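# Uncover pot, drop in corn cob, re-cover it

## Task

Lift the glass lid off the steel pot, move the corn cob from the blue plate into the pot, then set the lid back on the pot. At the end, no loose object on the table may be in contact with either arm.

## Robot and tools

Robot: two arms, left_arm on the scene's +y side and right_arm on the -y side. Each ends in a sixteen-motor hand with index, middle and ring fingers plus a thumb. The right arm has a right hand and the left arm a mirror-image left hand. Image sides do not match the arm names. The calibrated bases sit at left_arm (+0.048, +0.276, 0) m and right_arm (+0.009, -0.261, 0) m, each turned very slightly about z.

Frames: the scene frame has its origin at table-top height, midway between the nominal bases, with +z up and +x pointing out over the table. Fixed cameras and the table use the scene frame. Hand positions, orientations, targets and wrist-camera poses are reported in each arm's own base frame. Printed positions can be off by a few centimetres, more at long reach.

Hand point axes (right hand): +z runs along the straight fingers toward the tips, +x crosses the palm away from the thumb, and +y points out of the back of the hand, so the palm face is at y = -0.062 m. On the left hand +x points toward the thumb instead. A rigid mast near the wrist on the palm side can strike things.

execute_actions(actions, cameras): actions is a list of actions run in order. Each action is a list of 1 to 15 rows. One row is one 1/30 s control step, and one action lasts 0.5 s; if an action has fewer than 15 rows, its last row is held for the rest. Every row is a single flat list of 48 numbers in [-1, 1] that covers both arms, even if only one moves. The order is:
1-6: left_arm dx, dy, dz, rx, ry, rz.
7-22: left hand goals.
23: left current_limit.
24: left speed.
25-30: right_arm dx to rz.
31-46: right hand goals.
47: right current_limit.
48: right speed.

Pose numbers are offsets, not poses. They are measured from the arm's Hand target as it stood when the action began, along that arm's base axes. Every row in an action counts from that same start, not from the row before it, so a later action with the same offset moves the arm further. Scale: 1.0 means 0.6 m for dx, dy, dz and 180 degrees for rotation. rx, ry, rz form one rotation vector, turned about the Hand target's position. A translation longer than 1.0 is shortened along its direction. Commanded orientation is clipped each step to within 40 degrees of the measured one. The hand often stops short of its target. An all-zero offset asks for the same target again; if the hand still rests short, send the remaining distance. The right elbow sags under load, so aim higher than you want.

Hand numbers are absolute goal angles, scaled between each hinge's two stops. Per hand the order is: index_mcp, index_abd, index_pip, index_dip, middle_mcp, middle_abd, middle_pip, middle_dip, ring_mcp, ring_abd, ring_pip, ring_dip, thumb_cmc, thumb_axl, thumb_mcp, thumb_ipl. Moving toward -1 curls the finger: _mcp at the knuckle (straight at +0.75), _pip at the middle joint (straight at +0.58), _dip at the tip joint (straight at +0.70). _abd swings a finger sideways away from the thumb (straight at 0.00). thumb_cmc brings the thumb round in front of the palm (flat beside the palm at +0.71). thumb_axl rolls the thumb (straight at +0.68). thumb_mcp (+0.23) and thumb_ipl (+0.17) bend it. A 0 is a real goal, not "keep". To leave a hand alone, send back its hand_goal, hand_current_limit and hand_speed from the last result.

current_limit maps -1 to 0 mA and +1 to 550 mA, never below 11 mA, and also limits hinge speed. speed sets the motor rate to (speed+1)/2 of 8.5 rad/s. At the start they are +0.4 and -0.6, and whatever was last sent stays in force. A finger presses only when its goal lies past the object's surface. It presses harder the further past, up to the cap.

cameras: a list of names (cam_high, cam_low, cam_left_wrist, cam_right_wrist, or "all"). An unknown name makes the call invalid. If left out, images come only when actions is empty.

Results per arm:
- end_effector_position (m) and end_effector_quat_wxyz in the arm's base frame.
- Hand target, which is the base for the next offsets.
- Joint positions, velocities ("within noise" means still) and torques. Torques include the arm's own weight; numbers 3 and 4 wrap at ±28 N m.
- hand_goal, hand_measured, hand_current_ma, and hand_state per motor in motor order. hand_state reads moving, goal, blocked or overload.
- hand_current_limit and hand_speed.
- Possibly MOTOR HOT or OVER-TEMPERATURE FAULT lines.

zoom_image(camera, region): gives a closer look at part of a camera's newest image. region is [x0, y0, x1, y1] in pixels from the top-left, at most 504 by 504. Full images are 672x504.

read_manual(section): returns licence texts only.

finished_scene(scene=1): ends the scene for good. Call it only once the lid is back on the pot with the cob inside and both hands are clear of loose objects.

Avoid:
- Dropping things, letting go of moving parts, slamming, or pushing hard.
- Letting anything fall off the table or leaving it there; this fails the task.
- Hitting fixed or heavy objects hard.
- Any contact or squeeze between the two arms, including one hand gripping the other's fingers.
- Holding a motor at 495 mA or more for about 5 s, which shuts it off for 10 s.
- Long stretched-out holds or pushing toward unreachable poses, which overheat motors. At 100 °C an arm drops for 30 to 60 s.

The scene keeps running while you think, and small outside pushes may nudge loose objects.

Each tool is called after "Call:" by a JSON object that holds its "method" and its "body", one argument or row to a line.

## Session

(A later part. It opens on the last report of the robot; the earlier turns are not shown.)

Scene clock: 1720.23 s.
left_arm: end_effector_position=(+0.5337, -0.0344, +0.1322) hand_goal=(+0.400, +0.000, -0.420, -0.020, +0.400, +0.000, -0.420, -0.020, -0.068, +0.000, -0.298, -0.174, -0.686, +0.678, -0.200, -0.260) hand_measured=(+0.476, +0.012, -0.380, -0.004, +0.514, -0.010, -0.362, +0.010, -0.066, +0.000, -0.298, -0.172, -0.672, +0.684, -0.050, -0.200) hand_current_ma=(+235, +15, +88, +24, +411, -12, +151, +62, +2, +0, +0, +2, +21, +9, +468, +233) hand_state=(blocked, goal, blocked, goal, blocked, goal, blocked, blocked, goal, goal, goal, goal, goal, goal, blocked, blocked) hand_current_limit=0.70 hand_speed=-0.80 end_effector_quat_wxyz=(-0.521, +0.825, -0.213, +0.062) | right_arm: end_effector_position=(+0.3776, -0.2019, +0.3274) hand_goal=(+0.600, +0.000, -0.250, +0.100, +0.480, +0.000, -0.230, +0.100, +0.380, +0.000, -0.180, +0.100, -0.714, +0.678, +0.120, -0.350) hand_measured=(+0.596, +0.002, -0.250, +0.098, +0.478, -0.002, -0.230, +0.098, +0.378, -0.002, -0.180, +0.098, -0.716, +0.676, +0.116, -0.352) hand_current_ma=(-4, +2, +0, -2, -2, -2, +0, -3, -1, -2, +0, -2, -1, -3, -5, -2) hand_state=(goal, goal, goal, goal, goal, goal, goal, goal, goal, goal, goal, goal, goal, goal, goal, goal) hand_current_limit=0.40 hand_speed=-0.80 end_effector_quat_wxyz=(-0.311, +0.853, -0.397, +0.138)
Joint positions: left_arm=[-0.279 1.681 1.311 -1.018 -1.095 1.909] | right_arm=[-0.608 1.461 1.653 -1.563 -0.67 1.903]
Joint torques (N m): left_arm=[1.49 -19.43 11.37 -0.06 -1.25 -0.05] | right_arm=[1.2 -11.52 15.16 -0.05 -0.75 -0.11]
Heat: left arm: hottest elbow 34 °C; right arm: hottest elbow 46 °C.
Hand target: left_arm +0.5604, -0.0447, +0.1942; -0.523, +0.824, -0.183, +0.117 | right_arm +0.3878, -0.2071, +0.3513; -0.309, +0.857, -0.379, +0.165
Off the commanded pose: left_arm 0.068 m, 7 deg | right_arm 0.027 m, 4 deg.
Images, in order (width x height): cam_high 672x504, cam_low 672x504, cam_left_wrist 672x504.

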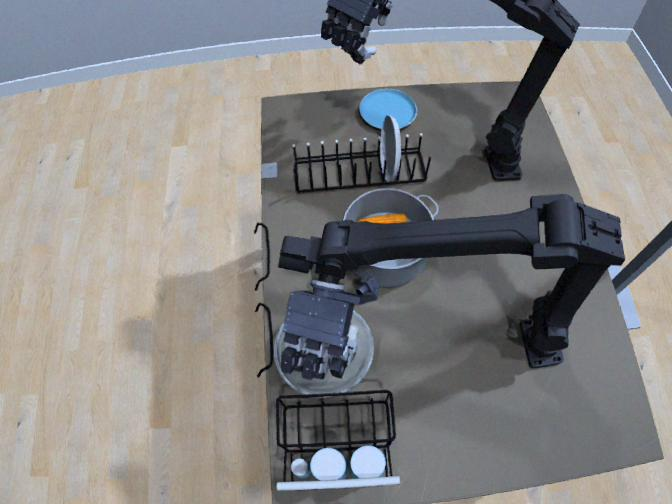

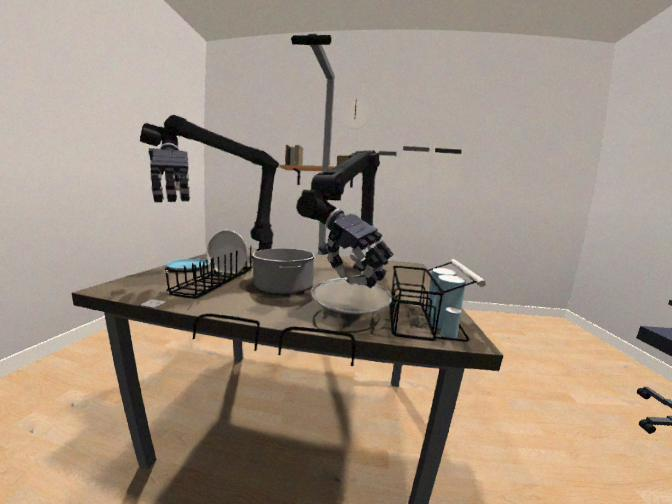

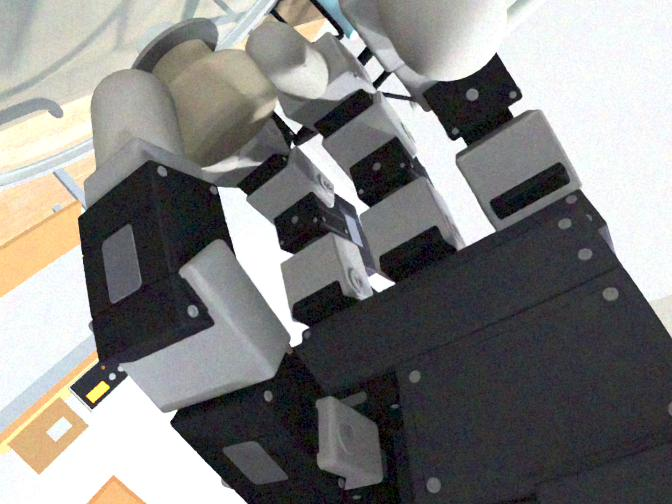

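Call:
{"method": "execute_actions", "body": {
  "actions": [
    [[0,0,0.058,0,0,0,0.40,0,-0.42,-0.02,0.40,0,-0.42,-0.02,-0.068,0,-0.299,-0.174,-0.686,0.677,-0.20,-0.26,0.7,-0.8,0,0,0,0,0,0,0.60,0,-0.25,0.1,0.48,0,-0.23,0.1,0.38,0,-0.18,0.1,-0.714,0.677,0.12,-0.35,0.4,-0.8]],
    [[0,0,0.058,0,0,0,0.40,0,-0.42,-0.02,0.40,0,-0.42,-0.02,-0.068,0,-0.299,-0.174,-0.686,0.677,-0.20,-0.26,0.7,-0.8,0,0,0,0,0,0,0.60,0,-0.25,0.1,0.48,0,-0.23,0.1,0.38,0,-0.18,0.1,-0.714,0.677,0.12,-0.35,0.4,-0.8]],
    [[0,0,0.058,0,0,0,0.40,0,-0.42,-0.02,0.40,0,-0.42,-0.02,-0.068,0,-0.299,-0.174,-0.686,0.677,-0.20,-0.26,0.7,-0.8,0,0,0,0,0,0,0.60,0,-0.25,0.1,0.48,0,-0.23,0.1,0.38,0,-0.18,0.1,-0.714,0.677,0.12,-0.35,0.4,-0.8]],
    [[0,0,0.04,0,0,0,0.40,0,-0.42,-0.02,0.40,0,-0.42,-0.02,-0.068,0,-0.299,-0.174,-0.686,0.677,-0.20,-0.26,0.7,-0.8,0,0,0,0,0,0,0.60,0,-0.25,0.1,0.48,0,-0.23,0.1,0.38,0,-0.18,0.1,-0.714,0.677,0.12,-0.35,0.4,-0.8]]
  ],
  "cameras": ["cam_left_wrist", "cam_low", "cam_high"]
}}

Scene clock: 1743.53 s.
left_arm: end_effector_position=(+0.5466, -0.0374, +0.2612) hand_goal=(+0.400, +0.000, -0.420, -0.020, +0.400, +0.000, -0.420, -0.020, -0.068, +0.000, -0.298, -0.174, -0.686, +0.678, -0.200, -0.260) hand_measured=(+0.476, +0.014, -0.376, -0.002, +0.512, -0.010, -0.362, +0.010, -0.066, +0.000, -0.298, -0.172, -0.670, +0.686, -0.050, -0.200) hand_current_ma=(+232, +17, +102, +32, +401, -12, +152, +64, +2, +0, +0, +2, +26, +12, +468, +233) hand_state=(blocked, goal, blocked, goal, blocked, goal, blocked, blocked, goal, goal, goal, goal, goal, goal, blocked, blocked) hand_current_limit=0.70 hand_speed=-0.80 end_effector_quat_wxyz=(-0.520, +0.825, -0.212, +0.064) | right_arm: end_effector_position=(+0.3776, -0.2019, +0.3274) hand_goal=(+0.600, +0.000, -0.250, +0.100, +0.480, +0.000, -0.230, +0.100, +0.380, +0.000, -0.180, +0.100, -0.714, +0.678, +0.120, -0.350) hand_measured=(+0.596, +0.002, -0.250, +0.098, +0.478, -0.002, -0.230, +0.098, +0.378, -0.002, -0.180, +0.098, -0.716, +0.676, +0.116, -0.352) hand_current_ma=(-4, +2, +0, -2, -2, -2, +0, -3, -1, -2, +0, -2, -1, -3, -5, -2) hand_state=(goal, goal, goal, goal, goal, goal, goal, goal, goal, goal, goal, goal, goal, goal, goal, goal) hand_current_limit=0.40 hand_speed=-0.80 end_effector_quat_wxyz=(-0.311, +0.853, -0.397, +0.138)
Joint positions: left_arm=[-0.277 1.645 1.61 -1.346 -1.094 1.913] | right_arm=[-0.608 1.461 1.653 -1.563 -0.67 1.903]
Joint torques (N m): left_arm=[1.9 -19.14 12.68 -0.12 -1.33 -0.05] | right_arm=[1.44 -11.46 15.05 -0.02 -0.79 -0.12]
Heat: left arm: hottest elbow 35 °C; right arm: hottest elbow 46 °C.
Hand target: left_arm +0.5604, -0.0447, +0.3226; -0.523, +0.824, -0.183, +0.117 | right_arm +0.3878, -0.2071, +0.3513; -0.309, +0.857, -0.379, +0.165
Off the commanded pose: left_arm 0.063 m, 7 deg | right_arm 0.027 m, 4 deg.
Images, in order (width x height): cam_high 672x504, cam_low 672x504, cam_left_wrist 672x504.

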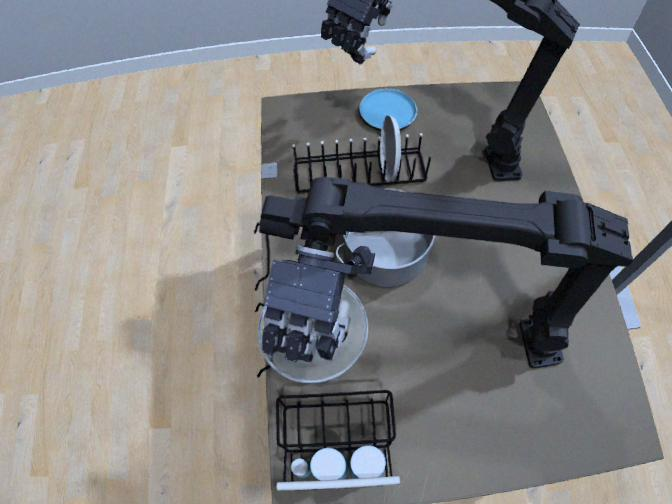

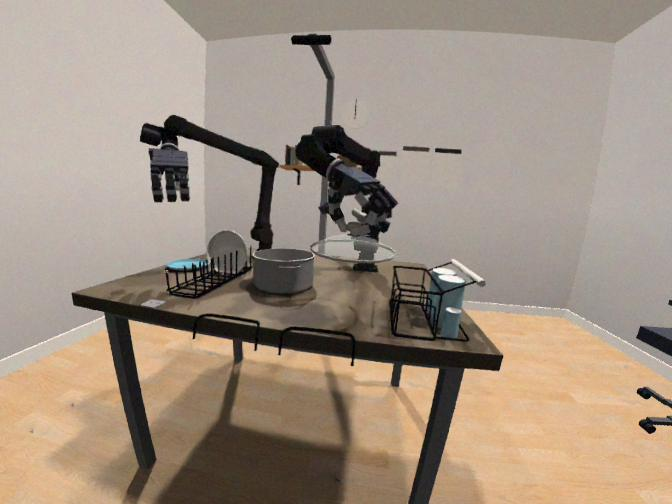

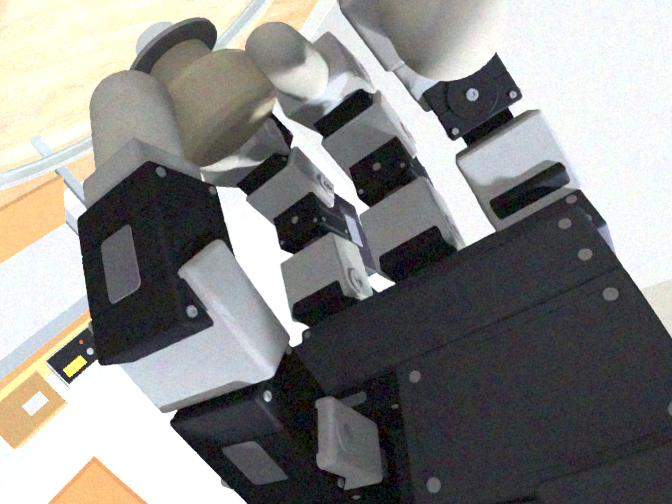

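Call:
{"method": "execute_actions", "body": {
  "actions": [
    [[-0.018,-0.051,0,0,0,-0.0178,0.40,0,-0.42,-0.02,0.40,0,-0.42,-0.02,-0.068,0,-0.299,-0.174,-0.686,0.677,-0.20,-0.26,0.7,-0.8,0,0,0,0,0,0,0.60,0,-0.25,0.1,0.48,0,-0.23,0.1,0.38,0,-0.18,0.1,-0.714,0.677,0.12,-0.35,0.4,-0.8]],
    [[-0.0205,-0.0485,0,0,0,-0.0178,0.40,0,-0.42,-0.02,0.40,0,-0.42,-0.02,-0.068,0,-0.299,-0.174,-0.686,0.677,-0.20,-0.26,0.7,-0.8,0,0,0,0,0,0,0.60,0,-0.25,0.1,0.48,0,-0.23,0.1,0.38,0,-0.18,0.1,-0.714,0.677,0.12,-0.35,0.4,-0.8]],
    [[-0.023,-0.047,0,0,0,-0.0178,0.40,0,-0.42,-0.02,0.40,0,-0.42,-0.02,-0.068,0,-0.299,-0.174,-0.686,0.677,-0.20,-0.26,0.7,-0.8,0,0,0,0,0,0,0.60,0,-0.25,0.1,0.48,0,-0.23,0.1,0.38,0,-0.18,0.1,-0.714,0.677,0.12,-0.35,0.4,-0.8]],
    [[-0.0253,-0.0447,0,0,0,-0.0178,0.40,0,-0.42,-0.02,0.40,0,-0.42,-0.02,-0.068,0,-0.299,-0.174,-0.686,0.677,-0.20,-0.26,0.7,-0.8,0,0,0,0,0,0,0.60,0,-0.25,0.1,0.48,0,-0.23,0.1,0.38,0,-0.18,0.1,-0.714,0.677,0.12,-0.35,0.4,-0.8]],
    [[-0.0275,-0.0427,0,0,0,-0.0178,0.40,0,-0.42,-0.02,0.40,0,-0.42,-0.02,-0.068,0,-0.299,-0.174,-0.686,0.677,-0.20,-0.26,0.7,-0.8,0,0,0,0,0,0,0.60,0,-0.25,0.1,0.48,0,-0.23,0.1,0.38,0,-0.18,0.1,-0.714,0.677,0.12,-0.35,0.4,-0.8]],
    [[-0.0297,-0.0403,0,0,0,-0.0178,0.40,0,-0.42,-0.02,0.40,0,-0.42,-0.02,-0.068,0,-0.299,-0.174,-0.686,0.677,-0.20,-0.26,0.7,-0.8,0,0,0,0,0,0,0.60,0,-0.25,0.1,0.48,0,-0.23,0.1,0.38,0,-0.18,0.1,-0.714,0.677,0.12,-0.35,0.4,-0.8]]
  ],
  "cameras": ["cam_left_wrist", "cam_low", "cam_high"]
}}

Scene clock: 1764.77 s.
left_arm: end_effector_position=(+0.4765, -0.2092, +0.2810) hand_goal=(+0.400, +0.000, -0.420, -0.020, +0.400, +0.000, -0.420, -0.020, -0.068, +0.000, -0.298, -0.174, -0.686, +0.678, -0.200, -0.260) hand_measured=(+0.474, +0.014, -0.374, +0.000, +0.508, -0.012, -0.360, +0.012, -0.066, +0.000, -0.298, -0.172, -0.668, +0.688, -0.050, -0.200) hand_current_ma=(+228, +17, +106, +36, +382, -14, +156, +64, +2, +0, +0, +2, +31, +16, +467, +233) hand_state=(blocked, goal, blocked, blocked, blocked, goal, blocked, blocked, goal, goal, goal, goal, goal, goal, blocked, blocked) hand_current_limit=0.70 hand_speed=-0.80 end_effector_quat_wxyz=(-0.498, +0.778, -0.347, +0.162) | right_arm: end_effector_position=(+0.3776, -0.2019, +0.3274) hand_goal=(+0.600, +0.000, -0.250, +0.100, +0.480, +0.000, -0.230, +0.100, +0.380, +0.000, -0.180, +0.100, -0.714, +0.678, +0.120, -0.350) hand_measured=(+0.596, +0.002, -0.250, +0.098, +0.478, -0.002, -0.230, +0.098, +0.378, -0.002, -0.180, +0.098, -0.716, +0.676, +0.116, -0.352) hand_current_ma=(-4, +2, +0, -2, -2, -2, +0, -3, -1, -2, +0, -2, -1, -3, -5, -2) hand_state=(goal, goal, goal, goal, goal, goal, goal, goal, goal, goal, goal, goal, goal, goal, goal, goal) hand_current_limit=0.40 hand_speed=-0.80 end_effector_quat_wxyz=(-0.311, +0.853, -0.397, +0.138)
Joint positions: left_arm=[-0.633 1.562 1.561 -1.373 -1.092 1.896] | right_arm=[-0.608 1.461 1.653 -1.563 -0.67 1.903]
Joint torques (N m): left_arm=[1.49 -18.67 8.31 0.17 -1.64 -0.25] | right_arm=[1.49 -11.46 15.12 0.02 -0.78 -0.1]
Heat: left arm: hottest elbow 38 °C; right arm: hottest elbow 47 °C.
Hand target: left_arm +0.4740, -0.2093, +0.3226; -0.496, +0.782, -0.318, +0.203 | right_arm +0.3878, -0.2071, +0.3513; -0.309, +0.857, -0.379, +0.165
Off the commanded pose: left_arm 0.042 m, 6 deg | right_arm 0.027 m, 4 deg.
Images, in order (width x height): cam_high 672x504, cam_low 672x504, cam_left_wrist 672x504.

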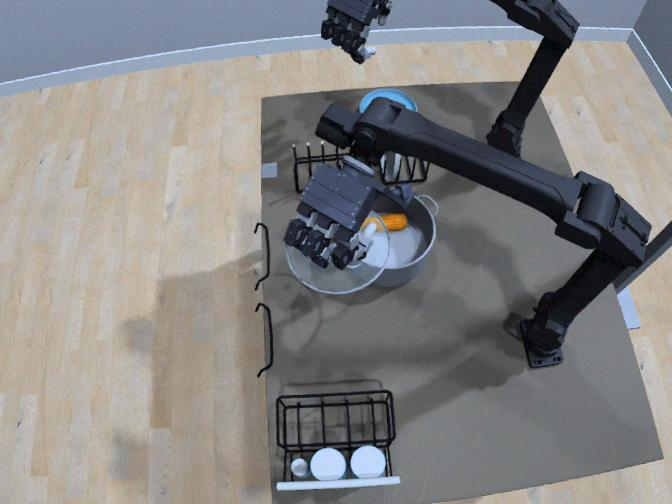

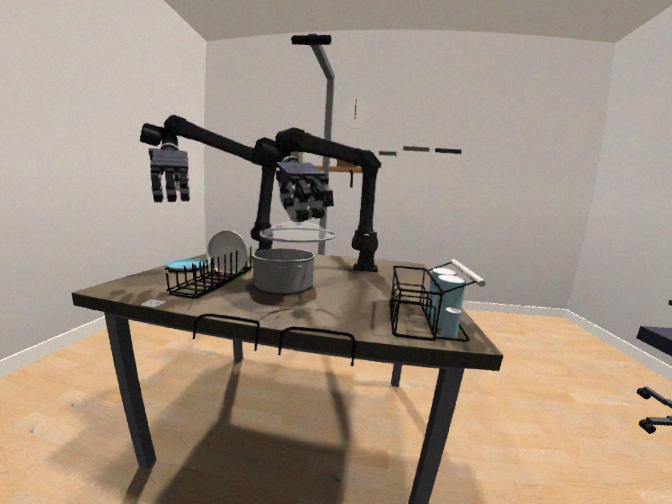

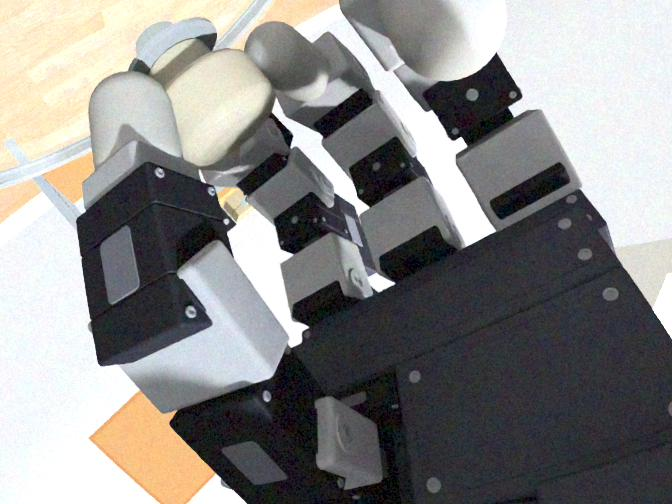

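Call:
{"method": "execute_actions", "body": {
  "actions": [
    [[-0.0437,-0.0313,0,0,0,-0.0172,0.40,0,-0.42,-0.02,0.40,0,-0.42,-0.02,-0.068,0,-0.299,-0.174,-0.686,0.677,-0.20,-0.26,0.7,-0.8,0,0,0,0,0,0,0.60,0,-0.25,0.1,0.48,0,-0.23,0.1,0.38,0,-0.18,0.1,-0.714,0.677,0.12,-0.35,0.4,-0.8]],
    [[-0.0437,-0.0313,0,0,0,-0.0172,0.40,0,-0.42,-0.02,0.40,0,-0.42,-0.02,-0.068,0,-0.299,-0.174,-0.686,0.677,-0.20,-0.26,0.7,-0.8,0,0,0,0,0,0,0.60,0,-0.25,0.1,0.48,0,-0.23,0.1,0.38,0,-0.18,0.1,-0.714,0.677,0.12,-0.35,0.4,-0.8]],
    [[-0.0437,-0.0313,0,0,0,-0.0172,0.40,0,-0.42,-0.02,0.40,0,-0.42,-0.02,-0.068,0,-0.299,-0.174,-0.686,0.677,-0.20,-0.26,0.7,-0.8,0,0,0,0,0,0,0.60,0,-0.25,0.1,0.48,0,-0.23,0.1,0.38,0,-0.18,0.1,-0.714,0.677,0.12,-0.35,0.4,-0.8]],
    [[-0.0437,-0.0313,0,0,0,-0.0172,0.40,0,-0.42,-0.02,0.40,0,-0.42,-0.02,-0.068,0,-0.299,-0.174,-0.686,0.677,-0.20,-0.26,0.7,-0.8,0,0,0,0,0,0,0.60,0,-0.25,0.1,0.48,0,-0.23,0.1,0.38,0,-0.18,0.1,-0.714,0.677,0.12,-0.35,0.4,-0.8]],
    [[-0.0437,-0.0313,0,0,0,-0.0172,0.40,0,-0.42,-0.02,0.40,0,-0.42,-0.02,-0.068,0,-0.299,-0.174,-0.686,0.677,-0.20,-0.26,0.7,-0.8,0,0,0,0,0,0,0.60,0,-0.25,0.1,0.48,0,-0.23,0.1,0.38,0,-0.18,0.1,-0.714,0.677,0.12,-0.35,0.4,-0.8]]
  ],
  "cameras": ["cam_left_wrist", "cam_low", "cam_high"]
}}

Call:
{"method": "zoom_image", "body": {
  "camera": "cam_low",
  "region": [210, 150, 370, 310]
}}

Call:
{"method": "zoom_image", "body": {
  "camera": "cam_high",
  "region": [310, 140, 470, 300]
}}

Scene clock: 1780.93 s.
left_arm: end_effector_position=(+0.3444, -0.3022, +0.2871) hand_goal=(+0.400, +0.000, -0.420, -0.020, +0.400, +0.000, -0.420, -0.020, -0.068, +0.000, -0.298, -0.174, -0.686, +0.678, -0.200, -0.260) hand_measured=(+0.472, +0.014, -0.372, +0.002, +0.506, -0.012, -0.358, +0.012, -0.066, +0.000, -0.298, -0.172, -0.666, +0.688, -0.048, -0.200) hand_current_ma=(+220, +18, +114, +40, +368, -15, +165, +66, +1, +0, +0, +2, +34, +18, +468, +233) hand_state=(blocked, goal, blocked, blocked, blocked, goal, blocked, blocked, goal, goal, goal, goal, goal, goal, blocked, blocked) hand_current_limit=0.70 hand_speed=-0.80 end_effector_quat_wxyz=(-0.471, +0.726, -0.445, +0.229) | right_arm: end_effector_position=(+0.3776, -0.2019, +0.3274) hand_goal=(+0.600, +0.000, -0.250, +0.100, +0.480, +0.000, -0.230, +0.100, +0.380, +0.000, -0.180, +0.100, -0.714, +0.678, +0.120, -0.350) hand_measured=(+0.596, +0.002, -0.250, +0.098, +0.478, -0.002, -0.230, +0.098, +0.378, -0.002, -0.180, +0.098, -0.716, +0.676, +0.116, -0.352) hand_current_ma=(-4, +2, +0, -2, -2, -2, +0, -3, -1, -2, +0, -2, -1, -3, -5, -2) hand_state=(goal, goal, goal, goal, goal, goal, goal, goal, goal, goal, goal, goal, goal, goal, goal, goal) hand_current_limit=0.40 hand_speed=-0.80 end_effector_quat_wxyz=(-0.311, +0.853, -0.397, +0.138)
Joint positions: left_arm=[-0.973 1.441 1.446 -1.521 -1.101 1.731] | right_arm=[-0.608 1.461 1.653 -1.563 -0.67 1.903]
Joint torques (N m): left_arm=[2.02 -16.38 8.06 -0.34 -1.89 -0.23] | right_arm=[1.44 -11.34 15.12 -0.05 -0.77 -0.15]
Heat: left arm: hottest elbow 38 °C; right arm: hottest elbow 47 °C.
Hand target: left_arm +0.3429, -0.3032, +0.3226; -0.464, +0.732, -0.420, +0.268 | right_arm +0.3878, -0.2071, +0.3513; -0.309, +0.857, -0.379, +0.165
Off the commanded pose: left_arm 0.035 m, 5 deg | right_arm 0.027 m, 4 deg.
Images, in order (width x height): cam_high 672x504, cam_low 672x504, cam_left_wrist 672x504.

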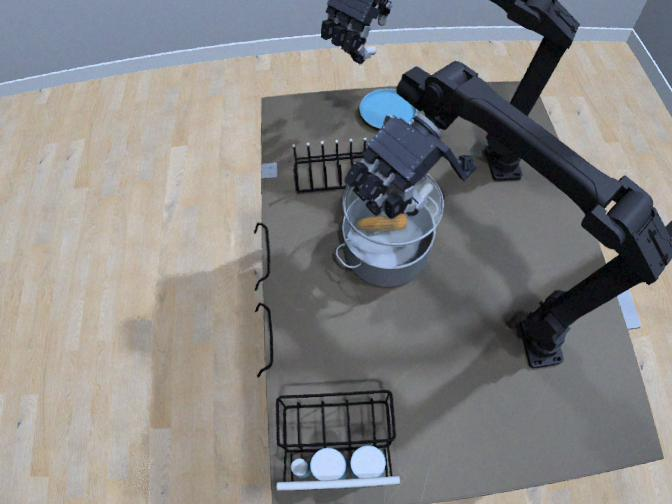

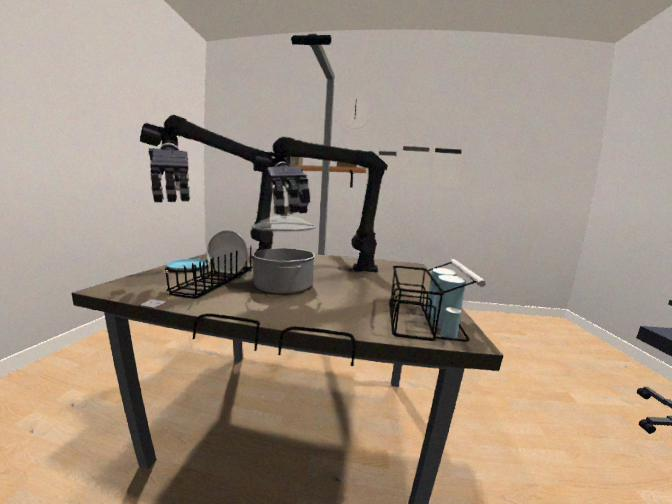

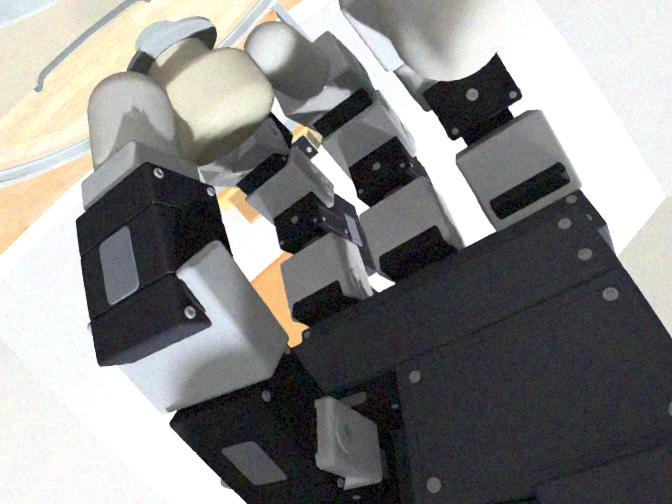

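Scaled by 3.150 from the camera's 672x504 image, which has a finer 960x720 frame.

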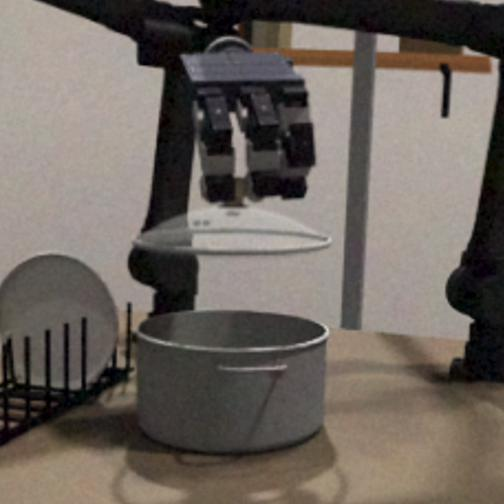

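Scaled by 3.150 from the camera's 672x504 image, which has a finer 960x720 frame.

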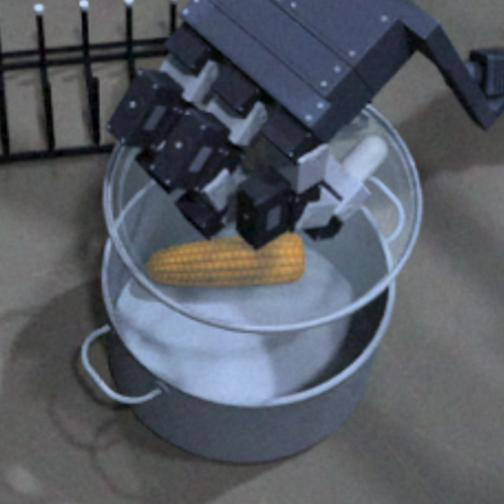

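Call:
{"method": "execute_actions", "body": {
  "actions": [
    [[0.01,0.015,-0.04,0,0,0,0.40,0,-0.42,-0.02,0.40,0,-0.42,-0.02,-0.068,0,-0.299,-0.174,-0.686,0.677,-0.20,-0.26,0.7,-0.8,0,0,0,0,0,0,0.60,0,-0.25,0.1,0.48,0,-0.23,0.1,0.38,0,-0.18,0.1,-0.714,0.677,0.12,-0.35,0.4,-0.8]],
    [[0,0,-0.05,0,0,0,0.40,0,-0.42,-0.02,0.40,0,-0.42,-0.02,-0.068,0,-0.299,-0.174,-0.686,0.677,-0.20,-0.26,0.7,-0.8,0,0,0,0,0,0,0.60,0,-0.25,0.1,0.48,0,-0.23,0.1,0.38,0,-0.18,0.1,-0.714,0.677,0.12,-0.35,0.4,-0.8]],
    [[0,0,-0.05,0,0,0,0.40,0,-0.42,-0.02,0.40,0,-0.42,-0.02,-0.068,0,-0.299,-0.174,-0.686,0.677,-0.20,-0.26,0.7,-0.8,0,0,0,0,0,0,0.60,0,-0.25,0.1,0.48,0,-0.23,0.1,0.38,0,-0.18,0.1,-0.714,0.677,0.12,-0.35,0.4,-0.8]]
  ],
  "cameras": ["cam_left_wrist", "cam_low", "cam_high"]
}}

Call:
{"method": "zoom_image", "body": {
  "camera": "cam_low",
  "region": [210, 150, 370, 310]
}}

Call:
{"method": "zoom_image", "body": {
  "camera": "cam_high",
  "region": [310, 140, 470, 300]
}}

Scene clock: 1810.50 s.
left_arm: end_effector_position=(+0.3376, -0.2931, +0.2107) hand_goal=(+0.400, +0.000, -0.420, -0.020, +0.400, +0.000, -0.420, -0.020, -0.068, +0.000, -0.298, -0.174, -0.686, +0.678, -0.200, -0.260) hand_measured=(+0.472, +0.014, -0.372, +0.004, +0.506, -0.012, -0.358, +0.012, -0.066, +0.000, -0.298, -0.172, -0.666, +0.688, -0.048, -0.200) hand_current_ma=(+220, +18, +118, +44, +368, -15, +165, +66, +1, +0, +0, +2, +34, +18, +467, +233) hand_state=(blocked, goal, blocked, blocked, blocked, goal, blocked, blocked, goal, goal, goal, goal, goal, goal, blocked, blocked) hand_current_limit=0.70 hand_speed=-0.80 end_effector_quat_wxyz=(-0.468, +0.726, -0.445, +0.237) | right_arm: end_effector_position=(+0.3776, -0.2019, +0.3274) hand_goal=(+0.600, +0.000, -0.250, +0.100, +0.480, +0.000, -0.230, +0.100, +0.380, +0.000, -0.180, +0.100, -0.714, +0.678, +0.120, -0.350) hand_measured=(+0.596, +0.002, -0.250, +0.098, +0.478, -0.002, -0.230, +0.098, +0.378, -0.002, -0.180, +0.098, -0.716, +0.676, +0.116, -0.352) hand_current_ma=(-4, +2, +0, -2, -2, -2, +0, -3, -1, -2, +0, -2, -1, -3, -5, -2) hand_state=(goal, goal, goal, goal, goal, goal, goal, goal, goal, goal, goal, goal, goal, goal, goal, goal) hand_current_limit=0.40 hand_speed=-0.80 end_effector_quat_wxyz=(-0.311, +0.853, -0.397, +0.138)
Joint positions: left_arm=[-0.975 1.416 1.217 -1.286 -1.103 1.749] | right_arm=[-0.608 1.461 1.653 -1.563 -0.67 1.903]
Joint torques (N m): left_arm=[3.02 -14.45 7.97 0.79 -1.65 0.01] | right_arm=[1.73 -11.46 15.09 -0.09 -0.77 -0.13]
Heat: left arm: hottest elbow 36 °C; right arm: hottest elbow 47 °C.
Hand target: left_arm +0.3489, -0.2942, +0.2386; -0.464, +0.732, -0.420, +0.268 | right_arm +0.3878, -0.2071, +0.3513; -0.309, +0.857, -0.379, +0.165
Off the commanded pose: left_arm 0.030 m, 5 deg | right_arm 0.027 m, 4 deg.
Images, in order (width x height): cam_high 672x504, cam_low 672x504, cam_left_wrist 672x504.

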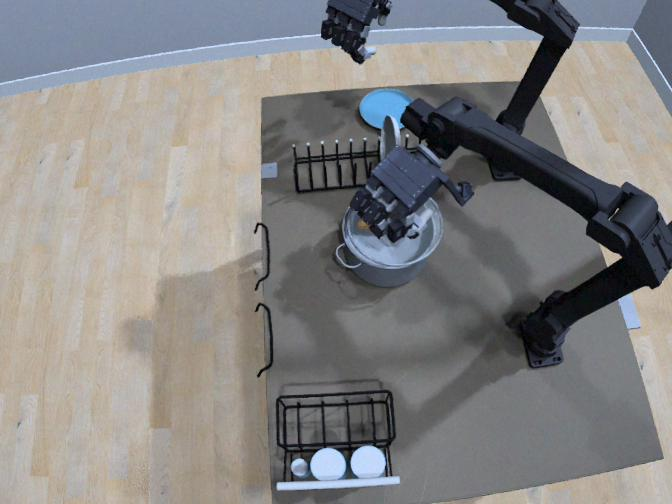

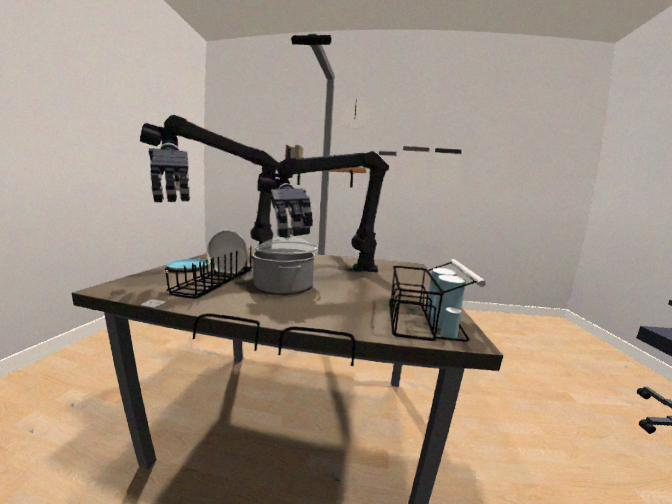

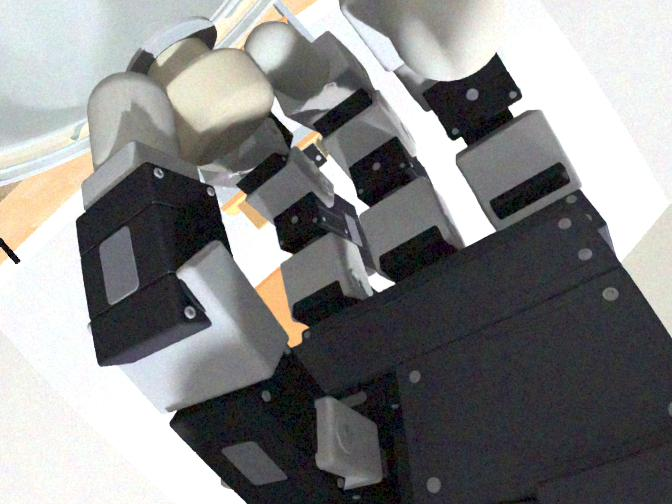

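Scaled by 3.150 from the camera's 672x504 image, which has a finer 960x720 frame.

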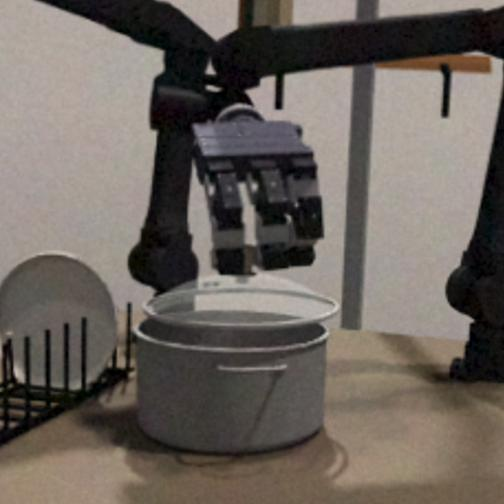

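Scaled by 3.150 from the camera's 672x504 image, which has a finer 960x720 frame.

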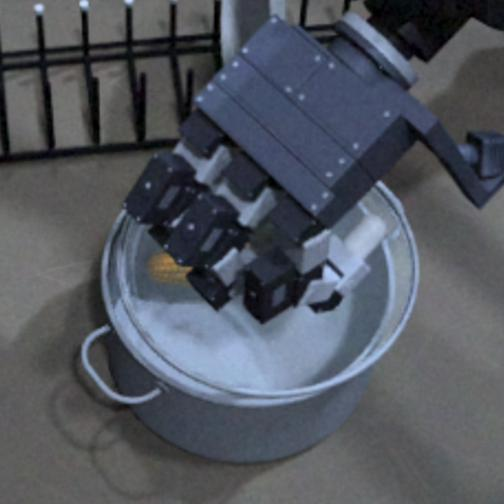

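Call:
{"method": "execute_actions", "body": {
  "actions": [
    [[0.03,-0.01,0,0,0,0,0.40,0,-0.42,-0.02,0.40,0,-0.42,-0.02,-0.068,0,-0.299,-0.174,-0.686,0.677,-0.20,-0.26,0.7,-0.8,0,0,0,0,0,0,0.60,0,-0.25,0.1,0.48,0,-0.23,0.1,0.38,0,-0.18,0.1,-0.714,0.677,0.12,-0.35,0.4,-0.8]]
  ],
  "cameras": ["cam_low", "cam_high"]
}}

Call:
{"method": "zoom_image", "body": {
  "camera": "cam_low",
  "region": [230, 210, 340, 300]
}}

Call:
{"method": "zoom_image", "body": {
  "camera": "cam_high",
  "region": [330, 180, 450, 300]
}}

Scene clock: 1824.93 s.
left_arm: end_effector_position=(+0.3503, -0.2905, +0.2058) hand_goal=(+0.400, +0.000, -0.420, -0.020, +0.400, +0.000, -0.420, -0.020, -0.068, +0.000, -0.298, -0.174, -0.686, +0.678, -0.200, -0.260) hand_measured=(+0.472, +0.014, -0.372, +0.004, +0.506, -0.012, -0.358, +0.012, -0.066, +0.000, -0.298, -0.172, -0.666, +0.688, -0.048, -0.200) hand_current_ma=(+220, +18, +118, +44, +368, -15, +165, +66, +1, +0, +0, +2, +34, +18, +467, +233) hand_state=(blocked, goal, blocked, blocked, blocked, goal, blocked, blocked, goal, goal, goal, goal, goal, goal, blocked, blocked) hand_current_limit=0.70 hand_speed=-0.80 end_effector_quat_wxyz=(-0.472, +0.724, -0.447, +0.232) | right_arm: end_effector_position=(+0.3776, -0.2019, +0.3274) hand_goal=(+0.600, +0.000, -0.250, +0.100, +0.480, +0.000, -0.230, +0.100, +0.380, +0.000, -0.180, +0.100, -0.714, +0.678, +0.120, -0.350) hand_measured=(+0.596, +0.002, -0.250, +0.098, +0.478, -0.002, -0.230, +0.098, +0.378, -0.002, -0.180, +0.098, -0.716, +0.676, +0.116, -0.352) hand_current_ma=(-4, +2, +0, -2, -2, -2, +0, -3, -1, -2, +0, -2, -1, -3, -5, -2) hand_state=(goal, goal, goal, goal, goal, goal, goal, goal, goal, goal, goal, goal, goal, goal, goal, goal) hand_current_limit=0.40 hand_speed=-0.80 end_effector_quat_wxyz=(-0.311, +0.853, -0.397, +0.138)
Joint positions: left_arm=[-0.947 1.43 1.217 -1.232 -1.103 1.807] | right_arm=[-0.608 1.461 1.653 -1.563 -0.67 1.903]
Joint torques (N m): left_arm=[2.84 -13.27 9.8 0.96 -1.47 0.09] | right_arm=[1.55 -11.46 15.1 -0.1 -0.77 -0.12]
Heat: left arm: hottest elbow 37 °C; right arm: hottest elbow 47 °C.
Hand target: left_arm +0.3669, -0.3002, +0.2386; -0.464, +0.732, -0.420, +0.268 | right_arm +0.3878, -0.2071, +0.3513; -0.309, +0.857, -0.379, +0.165
Off the commanded pose: left_arm 0.038 m, 5 deg | right_arm 0.027 m, 4 deg.
Images, in order (width x height): cam_high 672x504, cam_low 672x504.

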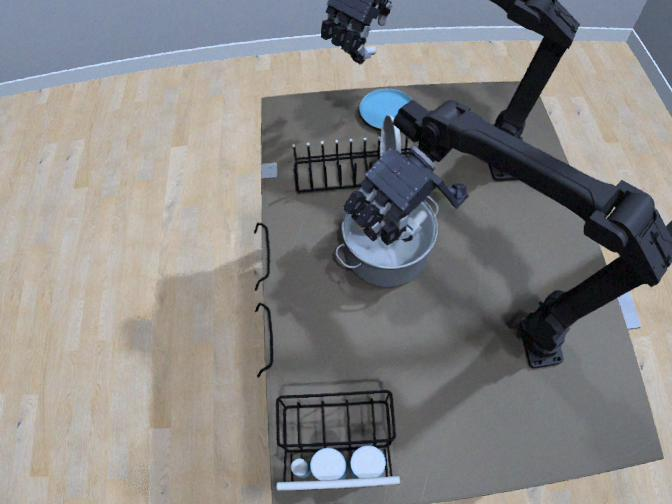

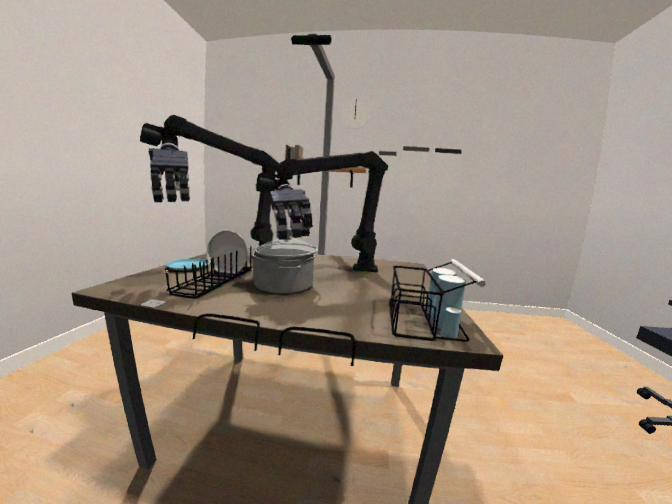

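Scaled by 4.582 from the camera's 672x504 image, which has a finer 960x720 frame.

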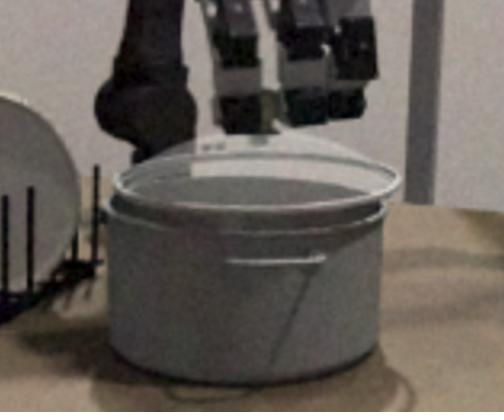

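Scaled by 4.200 from the camera's 672x504 image, which has a finer 960x720 frame.

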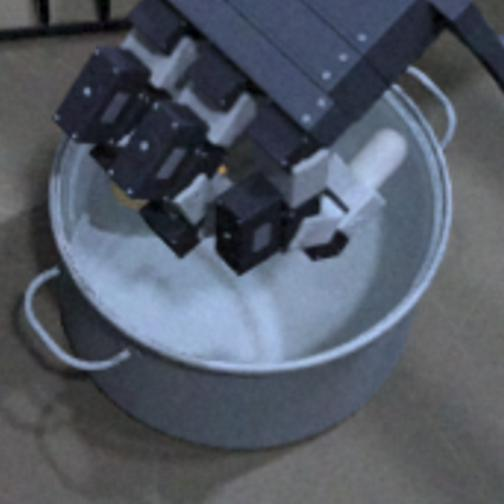

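Call:
{"method": "execute_actions", "body": {
  "actions": [
    [[0.006,-0.025,0,0,0,0,0.40,0,-0.42,-0.02,0.40,0,-0.42,-0.02,-0.068,0,-0.299,-0.174,-0.686,0.677,-0.20,-0.26,0.7,-0.8,0,0,0,0,0,0,0.60,0,-0.25,0.1,0.48,0,-0.23,0.1,0.38,0,-0.18,0.1,-0.714,0.677,0.12,-0.35,0.4,-0.8]]
  ],
  "cameras": ["cam_low", "cam_high"]
}}

Call:
{"method": "zoom_image", "body": {
  "camera": "cam_low",
  "region": [230, 210, 340, 300]
}}

Call:
{"method": "zoom_image", "body": {
  "camera": "cam_high",
  "region": [330, 180, 450, 300]
}}

Scene clock: 1832.27 s.
left_arm: end_effector_position=(+0.3517, -0.2932, +0.1948) hand_goal=(+0.400, +0.000, -0.420, -0.020, +0.400, +0.000, -0.420, -0.020, -0.068, +0.000, -0.298, -0.174, -0.686, +0.678, -0.200, -0.260) hand_measured=(+0.470, +0.014, -0.372, -0.008, +0.498, -0.014, -0.358, +0.012, -0.066, +0.000, -0.298, -0.172, -0.666, +0.688, -0.044, -0.200) hand_current_ma=(+207, +18, +114, +18, +336, -17, +165, +66, +1, +0, +0, +2, +37, +19, +468, +233) hand_state=(blocked, goal, blocked, goal, blocked, goal, blocked, blocked, goal, goal, goal, goal, blocked, goal, blocked, blocked) hand_current_limit=0.70 hand_speed=-0.80 end_effector_quat_wxyz=(-0.477, +0.719, -0.454, +0.221) | right_arm: end_effector_position=(+0.3776, -0.2019, +0.3274) hand_goal=(+0.600, +0.000, -0.250, +0.100, +0.480, +0.000, -0.230, +0.100, +0.380, +0.000, -0.180, +0.100, -0.714, +0.678, +0.120, -0.350) hand_measured=(+0.596, +0.002, -0.250, +0.098, +0.478, -0.002, -0.230, +0.098, +0.378, -0.002, -0.180, +0.098, -0.716, +0.676, +0.116, -0.352) hand_current_ma=(-4, +2, +0, -2, -2, -2, +0, -3, -1, -2, +0, -2, -1, -3, -5, -2) hand_state=(goal, goal, goal, goal, goal, goal, goal, goal, goal, goal, goal, goal, goal, goal, goal, goal) hand_current_limit=0.40 hand_speed=-0.80 end_effector_quat_wxyz=(-0.311, +0.853, -0.397, +0.138)
Joint positions: left_arm=[-0.949 1.46 1.222 -1.235 -1.104 1.807] | right_arm=[-0.608 1.461 1.653 -1.563 -0.67 1.903]
Joint torques (N m): left_arm=[2.37 -13.1 11.86 0.08 -1.45 -0.16] | right_arm=[1.14 -11.52 15.1 -0.08 -0.79 -0.11]
Heat: left arm: hottest elbow 37 °C; right arm: hottest elbow 47 °C.
Hand target: left_arm +0.3705, -0.3152, +0.2386; -0.464, +0.732, -0.420, +0.268 | right_arm +0.3878, -0.2071, +0.3513; -0.309, +0.857, -0.379, +0.165
Off the commanded pose: left_arm 0.052 m, 7 deg | right_arm 0.027 m, 4 deg.
Images, in order (width x height): cam_high 672x504, cam_low 672x504.

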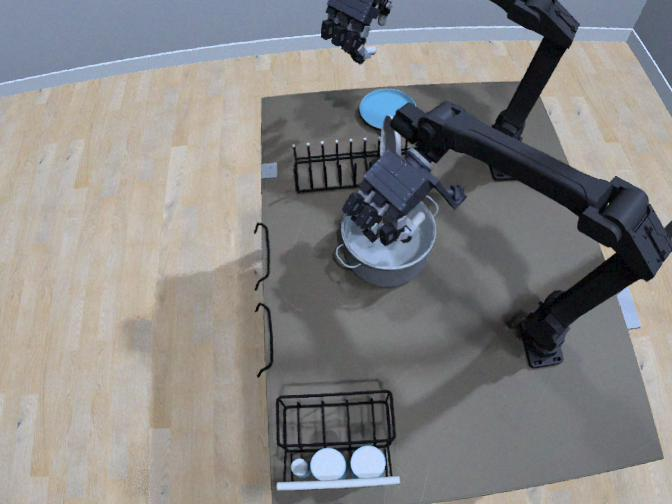

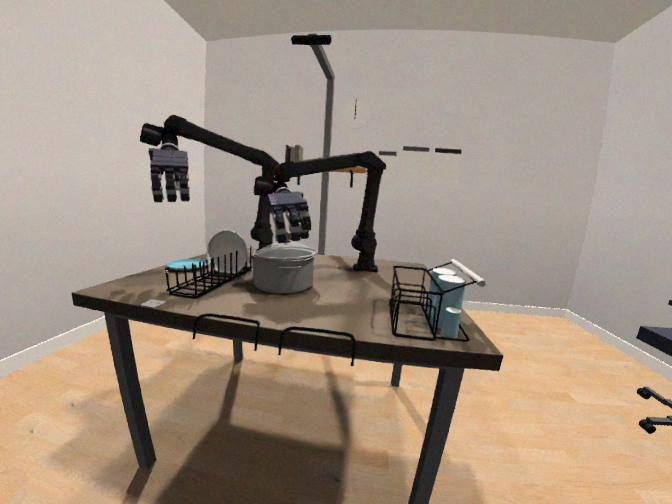

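Scaled by 4.582 from the camera's 672x504 image, which has a finer 960x720 frame.

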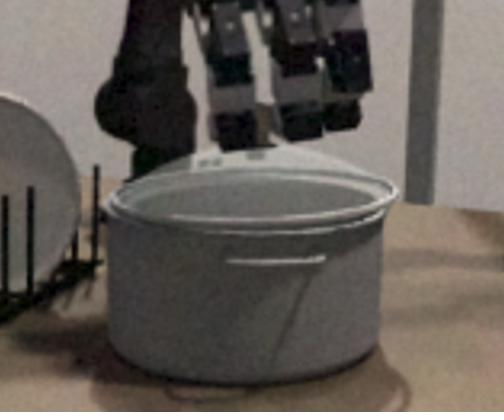

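Scaled by 4.200 from the camera's 672x504 image, which has a finer 960x720 frame.

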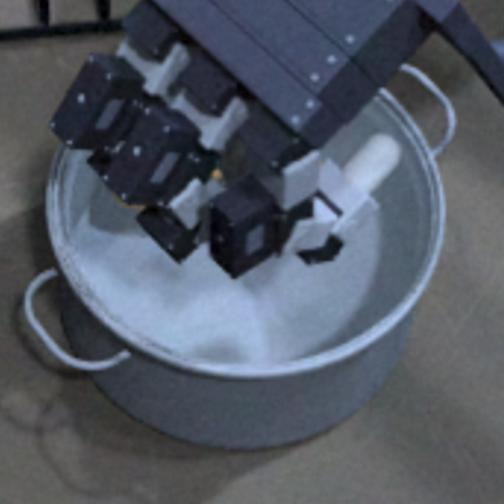

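Call:
{"method": "execute_actions", "body": {
  "actions": [
    [[0,-0.02,0.03,0,0,0,0.39,0,-0.42,-0.02,0.38,0,-0.42,-0.02,-0.068,0,-0.299,-0.174,-0.686,0.677,-0.20,-0.26,0.75,-0.8,0,0,0,0,0,0,0.60,0,-0.25,0.1,0.48,0,-0.23,0.1,0.38,0,-0.18,0.1,-0.714,0.677,0.12,-0.35,0.4,-0.8]],
    [[0,0,0,0,0,0,0.39,0,-0.42,-0.02,0.38,0,-0.42,-0.02,-0.068,0,-0.299,-0.174,-0.686,0.677,-0.20,-0.26,0.75,-0.8,0,0,0,0,0,0,0.60,0,-0.25,0.1,0.48,0,-0.23,0.1,0.38,0,-0.18,0.1,-0.714,0.677,0.12,-0.35,0.4,-0.8]]
  ],
  "cameras": ["cam_low", "cam_high"]
}}

Call:
{"method": "zoom_image", "body": {
  "camera": "cam_low",
  "region": [230, 210, 340, 300]
}}

Call:
{"method": "zoom_image", "body": {
  "camera": "cam_high",
  "region": [330, 180, 450, 300]
}}

Scene clock: 1845.80 s.
left_arm: end_effector_position=(+0.3574, -0.3046, +0.2114) hand_goal=(+0.390, +0.000, -0.420, -0.020, +0.380, +0.000, -0.420, -0.020, -0.068, +0.000, -0.298, -0.174, -0.686, +0.678, -0.200, -0.260) hand_measured=(+0.468, +0.014, -0.372, +0.000, +0.498, -0.014, -0.358, +0.012, -0.066, +0.000, -0.298, -0.172, -0.666, +0.688, -0.044, -0.200) hand_current_ma=(+244, +18, +114, +34, +431, -17, +165, +66, +1, +0, +0, +2, +37, +19, +481, +233) hand_state=(blocked, goal, blocked, goal, blocked, goal, blocked, blocked, goal, goal, goal, goal, blocked, goal, blocked, blocked) hand_current_limit=0.75 hand_speed=-0.80 end_effector_quat_wxyz=(-0.477, +0.722, -0.450, +0.220) | right_arm: end_effector_position=(+0.3776, -0.2019, +0.3274) hand_goal=(+0.600, +0.000, -0.250, +0.100, +0.480, +0.000, -0.230, +0.100, +0.380, +0.000, -0.180, +0.100, -0.714, +0.678, +0.120, -0.350) hand_measured=(+0.596, +0.002, -0.250, +0.098, +0.478, -0.002, -0.230, +0.098, +0.378, -0.002, -0.180, +0.098, -0.716, +0.676, +0.116, -0.352) hand_current_ma=(-4, +2, +0, -2, -2, -2, +0, -3, -1, -2, +0, -2, -1, -3, -5, -2) hand_state=(goal, goal, goal, goal, goal, goal, goal, goal, goal, goal, goal, goal, goal, goal, goal, goal) hand_current_limit=0.40 hand_speed=-0.80 end_effector_quat_wxyz=(-0.311, +0.853, -0.397, +0.138)
Joint positions: left_arm=[-0.954 1.49 1.299 -1.308 -1.104 1.777] | right_arm=[-0.608 1.461 1.653 -1.563 -0.67 1.903]
Joint torques (N m): left_arm=[1.26 -14.04 12.03 -0.03 -1.5 -0.16] | right_arm=[1.2 -11.46 15.05 0.02 -0.77 -0.12]
Heat: left arm: hottest elbow 38 °C; right arm: hottest elbow 47 °C.
Hand target: left_arm +0.3705, -0.3272, +0.2566; -0.464, +0.732, -0.420, +0.268 | right_arm +0.3878, -0.2071, +0.3513; -0.309, +0.857, -0.379, +0.165
Off the commanded pose: left_arm 0.052 m, 7 deg | right_arm 0.027 m, 4 deg.
Images, in order (width x height): cam_high 672x504, cam_low 672x504.

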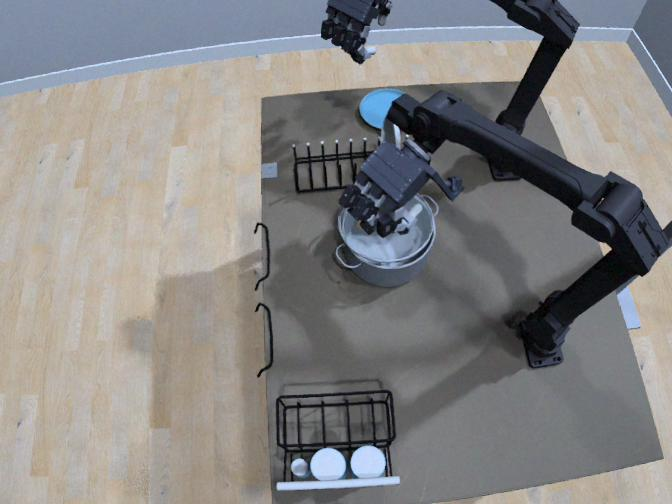

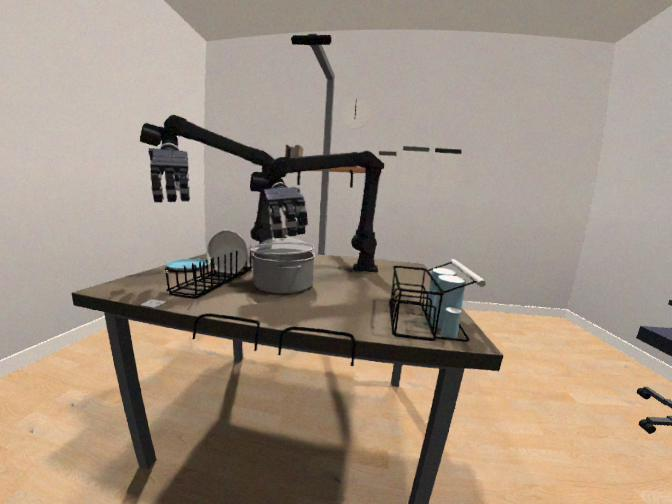

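Scaled by 4.582 from the camera's 672x504 image, which has a finer 960x720 frame.

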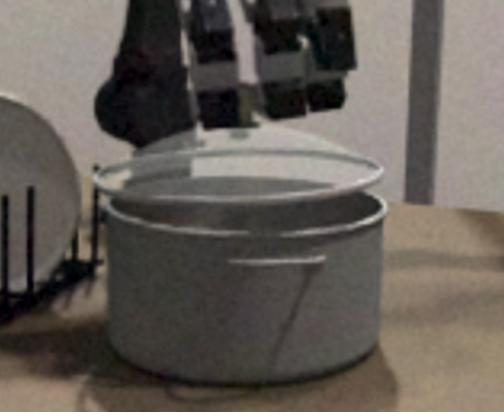

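Scaled by 4.200 from the camera's 672x504 image, which has a finer 960x720 frame.

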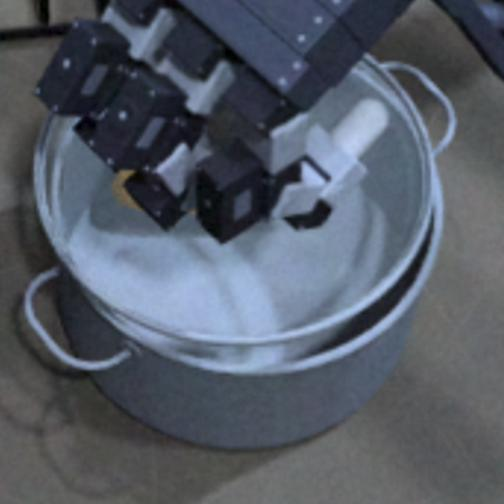

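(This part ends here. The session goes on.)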